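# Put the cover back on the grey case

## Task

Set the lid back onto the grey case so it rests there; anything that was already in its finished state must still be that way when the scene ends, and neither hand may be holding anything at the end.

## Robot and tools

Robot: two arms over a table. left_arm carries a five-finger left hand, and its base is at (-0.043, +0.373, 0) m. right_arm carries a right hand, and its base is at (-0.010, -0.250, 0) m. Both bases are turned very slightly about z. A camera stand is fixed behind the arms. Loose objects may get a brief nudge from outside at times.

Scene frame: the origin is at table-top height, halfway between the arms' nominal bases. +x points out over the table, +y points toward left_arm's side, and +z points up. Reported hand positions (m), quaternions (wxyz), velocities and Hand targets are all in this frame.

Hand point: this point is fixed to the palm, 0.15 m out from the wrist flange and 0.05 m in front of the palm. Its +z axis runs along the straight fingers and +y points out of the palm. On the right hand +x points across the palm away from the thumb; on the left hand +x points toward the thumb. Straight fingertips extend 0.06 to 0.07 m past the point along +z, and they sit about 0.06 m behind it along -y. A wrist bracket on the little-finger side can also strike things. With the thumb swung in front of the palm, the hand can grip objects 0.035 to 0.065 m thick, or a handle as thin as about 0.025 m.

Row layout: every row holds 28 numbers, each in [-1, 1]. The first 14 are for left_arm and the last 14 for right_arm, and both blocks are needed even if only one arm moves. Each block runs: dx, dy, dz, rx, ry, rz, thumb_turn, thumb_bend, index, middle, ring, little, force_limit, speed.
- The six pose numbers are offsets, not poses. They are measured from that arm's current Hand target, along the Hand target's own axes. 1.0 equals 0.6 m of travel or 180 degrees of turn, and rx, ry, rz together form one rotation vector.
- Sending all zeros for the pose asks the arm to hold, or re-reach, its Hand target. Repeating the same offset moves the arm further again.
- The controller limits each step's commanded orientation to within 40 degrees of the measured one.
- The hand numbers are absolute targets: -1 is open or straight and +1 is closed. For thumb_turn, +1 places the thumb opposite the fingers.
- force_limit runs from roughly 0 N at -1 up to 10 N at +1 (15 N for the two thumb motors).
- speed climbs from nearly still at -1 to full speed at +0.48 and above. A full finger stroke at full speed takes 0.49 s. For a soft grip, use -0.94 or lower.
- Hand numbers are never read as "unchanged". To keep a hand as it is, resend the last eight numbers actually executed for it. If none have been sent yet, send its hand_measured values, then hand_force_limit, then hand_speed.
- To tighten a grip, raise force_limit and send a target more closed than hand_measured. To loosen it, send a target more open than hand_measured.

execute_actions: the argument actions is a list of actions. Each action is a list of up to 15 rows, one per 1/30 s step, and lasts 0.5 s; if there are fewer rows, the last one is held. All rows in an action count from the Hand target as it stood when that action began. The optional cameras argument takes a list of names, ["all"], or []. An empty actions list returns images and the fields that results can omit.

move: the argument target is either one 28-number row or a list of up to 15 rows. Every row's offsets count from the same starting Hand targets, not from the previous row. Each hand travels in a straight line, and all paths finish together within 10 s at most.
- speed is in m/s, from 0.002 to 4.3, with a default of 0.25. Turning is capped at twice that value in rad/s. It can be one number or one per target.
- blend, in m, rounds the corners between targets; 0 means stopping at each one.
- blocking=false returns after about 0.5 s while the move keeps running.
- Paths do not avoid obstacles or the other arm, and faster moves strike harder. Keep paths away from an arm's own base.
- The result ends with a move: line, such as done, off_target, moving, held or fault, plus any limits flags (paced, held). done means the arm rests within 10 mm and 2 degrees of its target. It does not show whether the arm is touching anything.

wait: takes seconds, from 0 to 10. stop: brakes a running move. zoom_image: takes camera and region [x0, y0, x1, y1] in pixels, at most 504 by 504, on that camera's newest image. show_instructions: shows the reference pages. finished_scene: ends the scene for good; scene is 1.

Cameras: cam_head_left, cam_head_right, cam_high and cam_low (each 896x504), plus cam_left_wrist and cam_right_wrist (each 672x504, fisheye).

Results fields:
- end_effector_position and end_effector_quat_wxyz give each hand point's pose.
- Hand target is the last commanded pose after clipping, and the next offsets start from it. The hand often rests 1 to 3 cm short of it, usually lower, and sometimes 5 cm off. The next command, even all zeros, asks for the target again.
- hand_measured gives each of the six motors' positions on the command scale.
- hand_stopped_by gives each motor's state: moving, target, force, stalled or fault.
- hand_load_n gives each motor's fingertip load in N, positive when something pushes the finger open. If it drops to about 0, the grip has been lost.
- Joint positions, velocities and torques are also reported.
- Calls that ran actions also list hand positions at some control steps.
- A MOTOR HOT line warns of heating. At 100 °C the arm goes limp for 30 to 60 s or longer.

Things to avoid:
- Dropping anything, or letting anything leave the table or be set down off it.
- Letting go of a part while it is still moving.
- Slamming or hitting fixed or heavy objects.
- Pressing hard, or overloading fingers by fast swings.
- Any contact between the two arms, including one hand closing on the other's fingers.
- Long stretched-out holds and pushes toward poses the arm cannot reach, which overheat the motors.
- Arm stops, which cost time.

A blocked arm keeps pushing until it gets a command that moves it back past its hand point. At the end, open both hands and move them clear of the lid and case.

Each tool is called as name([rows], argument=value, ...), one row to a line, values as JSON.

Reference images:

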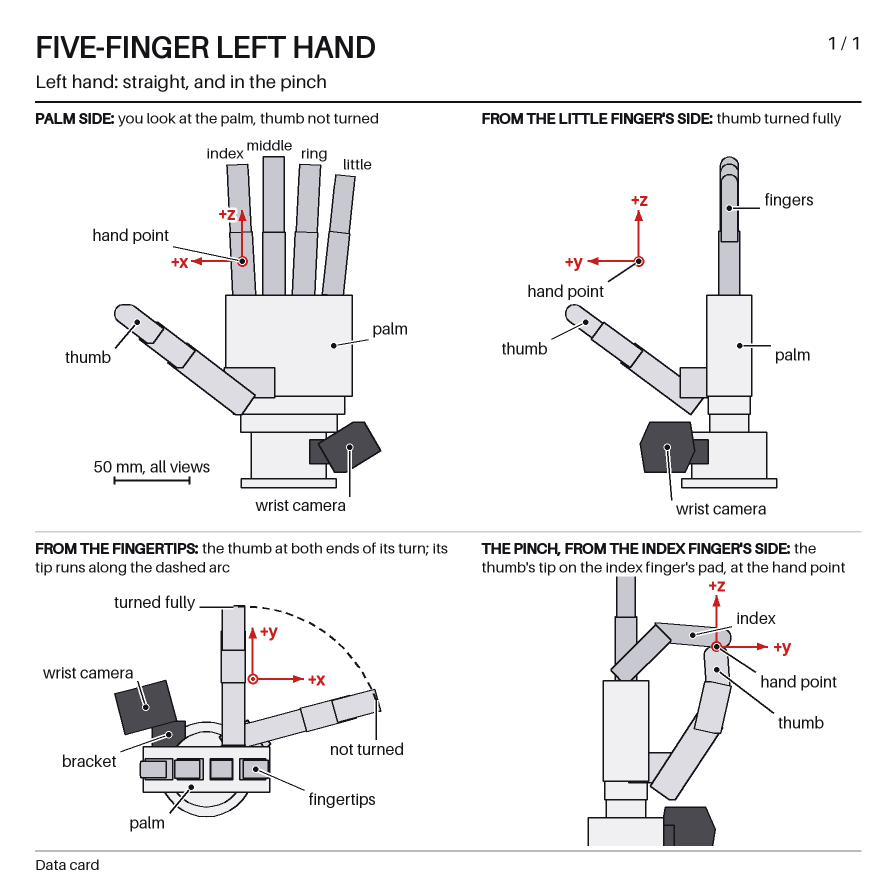

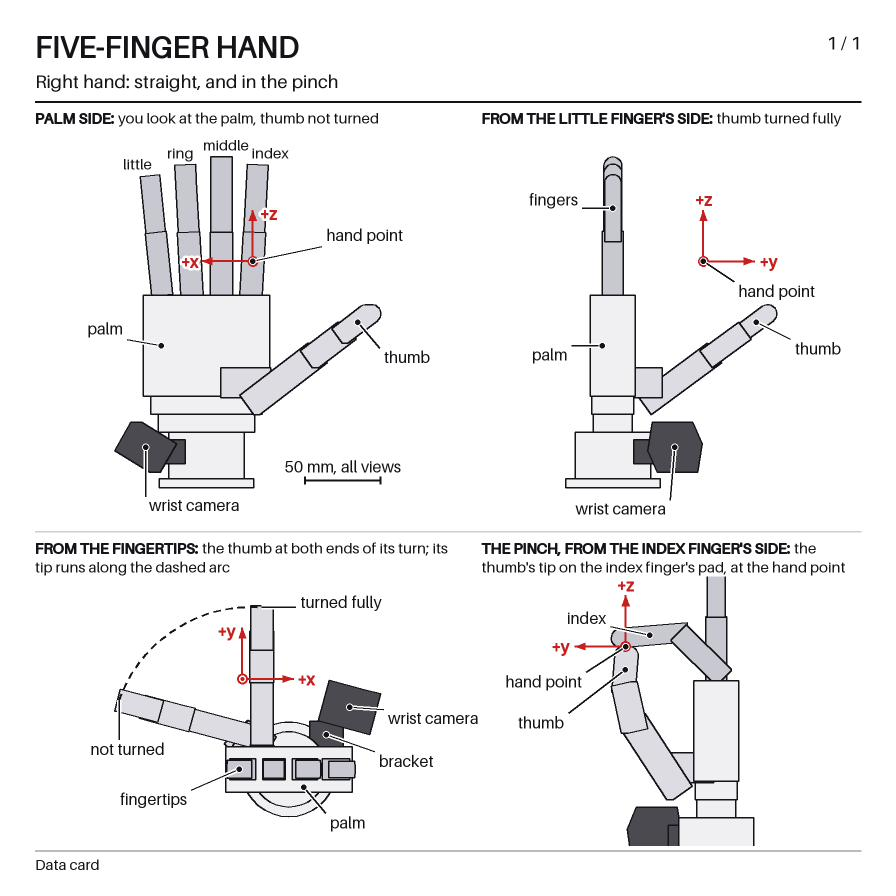

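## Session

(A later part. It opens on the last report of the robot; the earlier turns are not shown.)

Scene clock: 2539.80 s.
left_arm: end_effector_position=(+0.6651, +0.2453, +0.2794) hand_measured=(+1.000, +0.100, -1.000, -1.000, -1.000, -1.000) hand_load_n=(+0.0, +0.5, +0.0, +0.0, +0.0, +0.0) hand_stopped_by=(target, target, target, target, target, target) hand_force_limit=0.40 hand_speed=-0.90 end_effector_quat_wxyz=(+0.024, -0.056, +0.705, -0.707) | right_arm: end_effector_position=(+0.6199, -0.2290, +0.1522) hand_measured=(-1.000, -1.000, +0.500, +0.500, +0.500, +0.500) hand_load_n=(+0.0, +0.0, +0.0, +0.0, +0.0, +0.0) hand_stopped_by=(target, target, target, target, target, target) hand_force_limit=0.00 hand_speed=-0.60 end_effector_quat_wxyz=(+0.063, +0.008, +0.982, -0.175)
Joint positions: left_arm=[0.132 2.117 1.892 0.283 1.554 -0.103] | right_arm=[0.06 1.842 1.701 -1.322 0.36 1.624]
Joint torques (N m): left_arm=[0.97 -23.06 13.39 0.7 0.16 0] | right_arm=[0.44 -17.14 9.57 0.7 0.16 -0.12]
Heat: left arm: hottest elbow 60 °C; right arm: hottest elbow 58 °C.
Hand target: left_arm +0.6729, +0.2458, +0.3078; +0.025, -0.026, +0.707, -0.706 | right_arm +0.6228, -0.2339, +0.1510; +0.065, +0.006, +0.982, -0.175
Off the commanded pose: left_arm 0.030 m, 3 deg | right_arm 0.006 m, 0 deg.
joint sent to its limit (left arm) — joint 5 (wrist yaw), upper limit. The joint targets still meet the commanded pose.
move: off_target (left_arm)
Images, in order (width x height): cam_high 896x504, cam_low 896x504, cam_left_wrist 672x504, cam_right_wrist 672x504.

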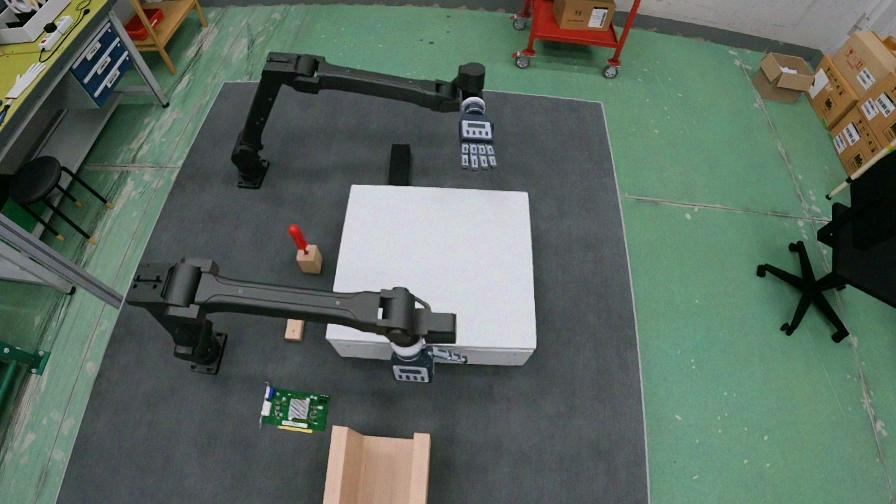

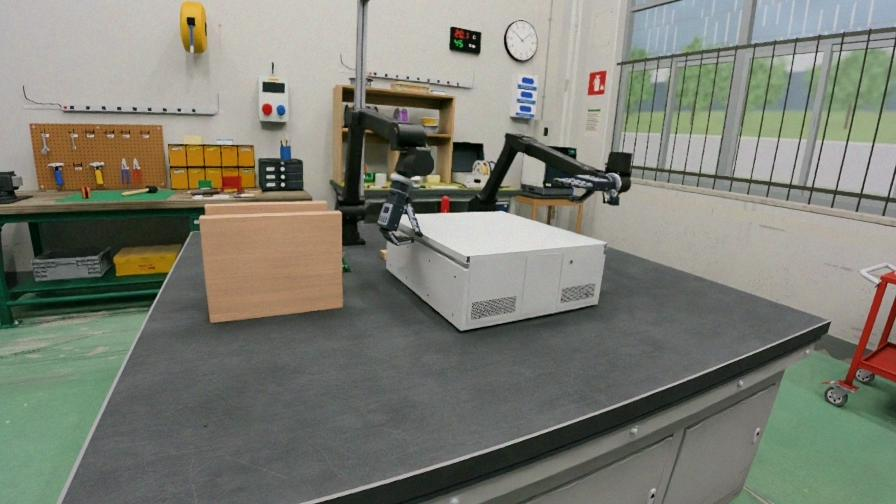

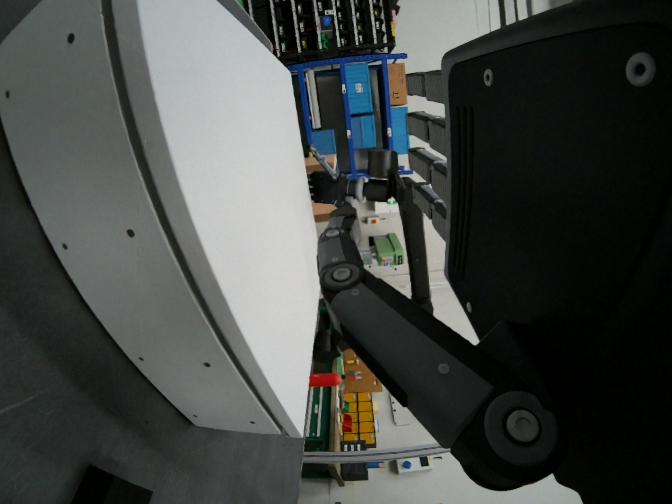

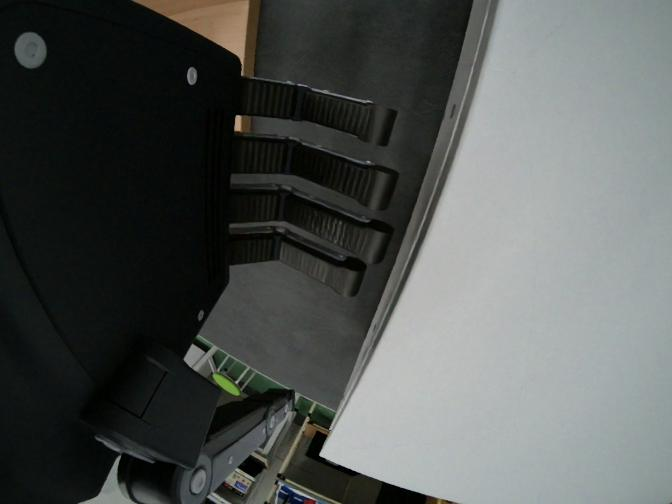

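move([
  [0,0,0,0,0,0,1,0.1,-1,-1,-1,-1,0.4,-0.9,-0.0256,-0.0999,-0.1743,0,0,0,-1,-1,0.5,0.5,0.5,0.5,0,-0.6],
  [0,-0.05,0,0,0,0,-1,-1,-1,-1,-1,-1,0.4,-0.3,-0.0456,-0.1499,-0.1943,0,0,0,-1,-1,-1,-1,-1,-1,0,-0.3],
], speed=0.12, cameras=["all"])

Scene clock: 2563.67 s.
left_arm: end_effector_position=(+0.6655, +0.2453, +0.3157) hand_measured=(-1.000, -1.000, -1.000, -1.000, -1.000, -1.000) hand_load_n=(-0.5, +0.0, +0.0, +0.0, +0.0, +0.0) hand_stopped_by=(target, target, target, target, target, target) hand_force_limit=0.40 hand_speed=-0.30 end_effector_quat_wxyz=(+0.026, -0.054, +0.704, -0.707) | right_arm: end_effector_position=(+0.6211, -0.2745, +0.2753) hand_measured=(-1.000, -1.000, -1.000, -1.000, -1.000, -1.000) hand_load_n=(+0.0, +0.0, +0.0, +0.0, +0.0, +0.0) hand_stopped_by=(target, target, target, target, target, target) hand_force_limit=0.00 hand_speed=-0.30 end_effector_quat_wxyz=(+0.048, +0.007, +0.983, -0.175)
Joint positions: left_arm=[0.132 2.101 1.95 0.271 1.554 -0.16] | right_arm=[-0.019 1.871 2.071 -1.664 0.35 1.543]
Joint torques (N m): left_arm=[0.97 -22.18 13.41 0.88 0.11 -0.02] | right_arm=[1.14 -16.5 14.78 0.21 0.14 -0.05]
Heat: left arm: hottest elbow 56 °C; right arm: hottest elbow 58 °C.
Hand target: left_arm +0.6729, +0.2458, +0.3379; +0.025, -0.026, +0.707, -0.706 | right_arm +0.6321, -0.2777, +0.2940; +0.065, +0.006, +0.982, -0.175
Off the commanded pose: left_arm 0.023 m, 3 deg | right_arm 0.022 m, 2 deg.
joint sent to its limit (left arm) — joint 5 (wrist yaw), upper limit. The joint targets still meet the commanded pose.
move: off_target (left_arm, right_arm); target 2's new numbers were sent with left_arm's hand 0.023 m and 3 deg from that target

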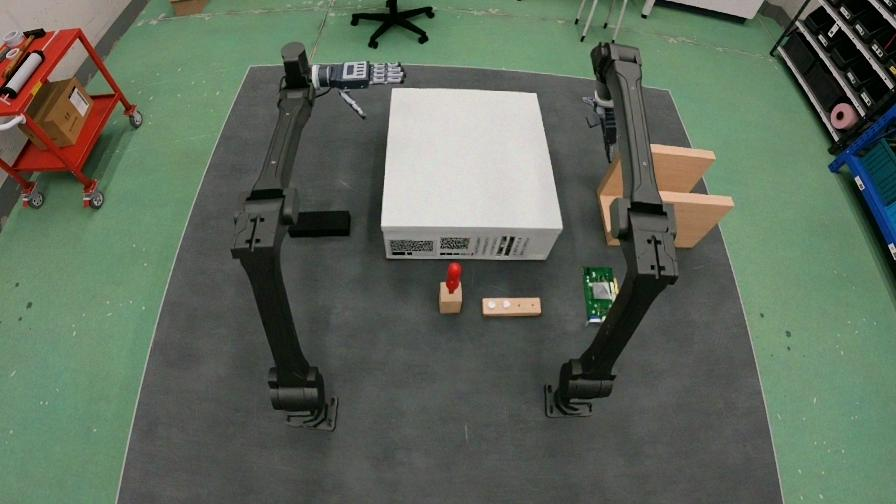

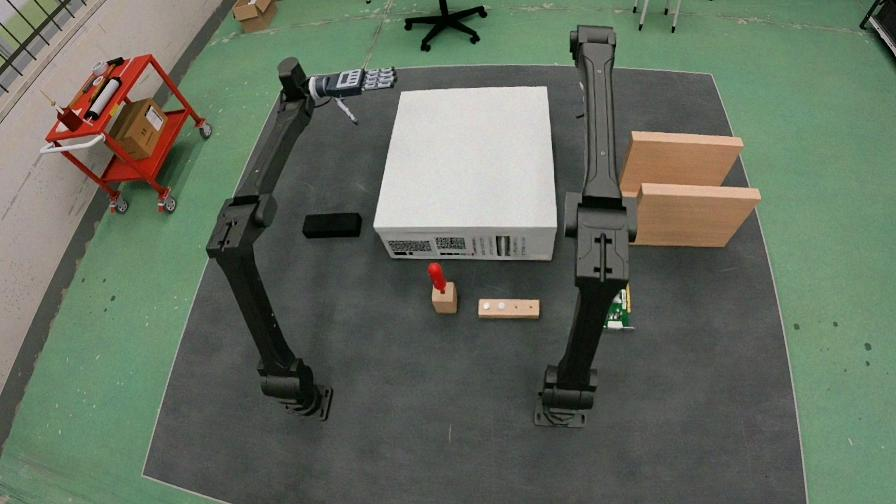

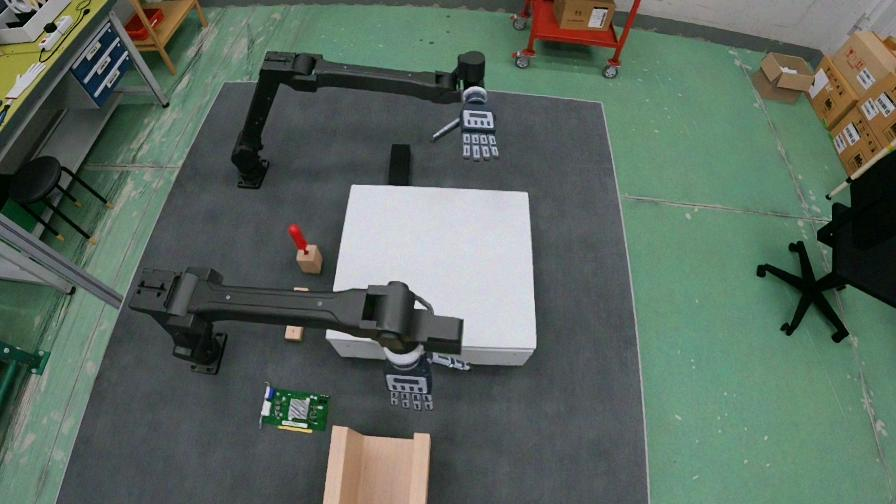

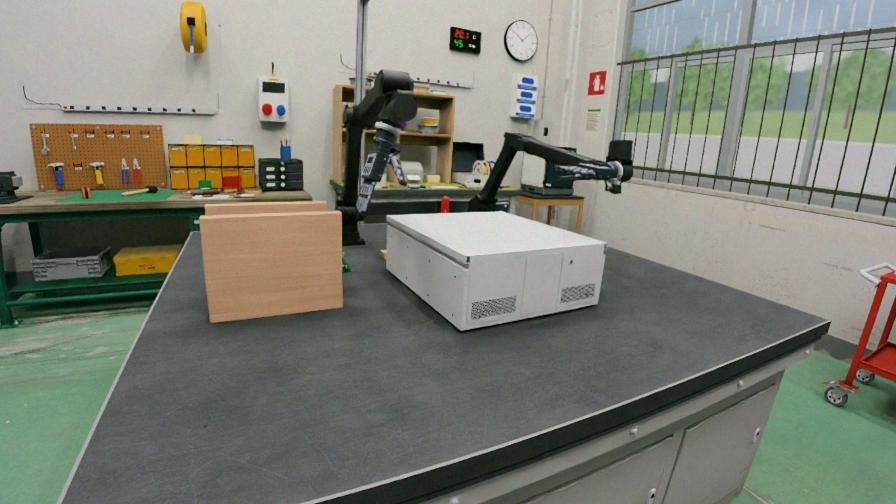

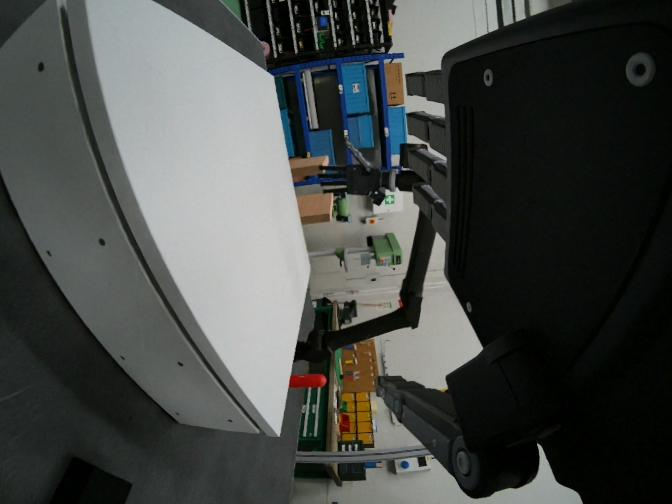

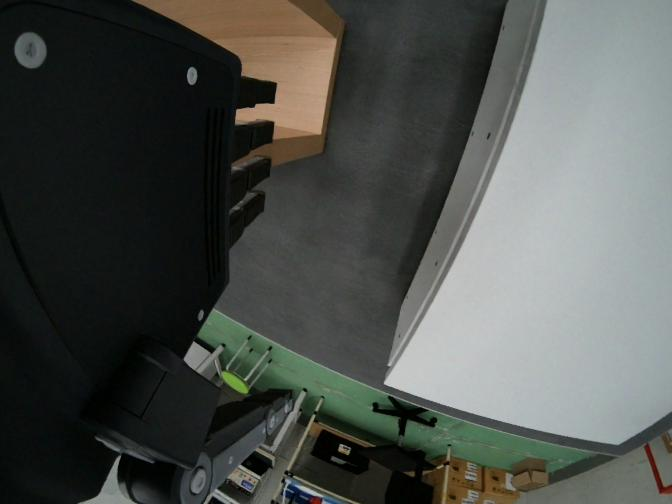

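zoom_image(camera="cam_low", region=[375, 200, 495, 300])

zoom_image(camera="cam_high", region=[320, 300, 560, 380])

zoom_image(camera="cam_head_left", region=[370, 180, 580, 270])

zoom_image(camera="cam_left_wrist", region=[0, 0, 340, 460])

Scaled by 4.200.

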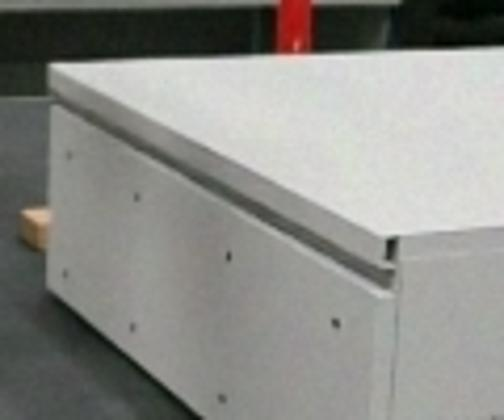

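Scaled by 2.100.

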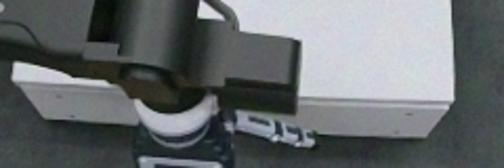

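Scaled by 2.400.

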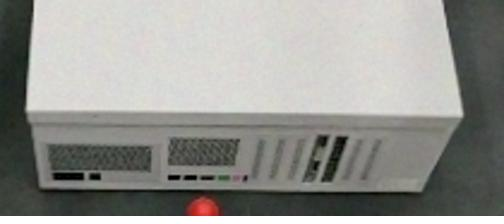

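Scaled by 1.096 from the camera's 672x504 image, which has a finer 960x720 frame.

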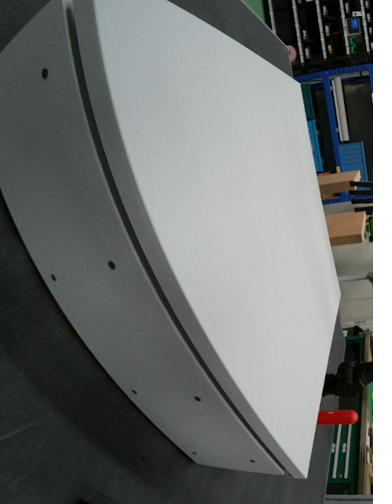

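finished_scene()

The scene is finished: the task was done.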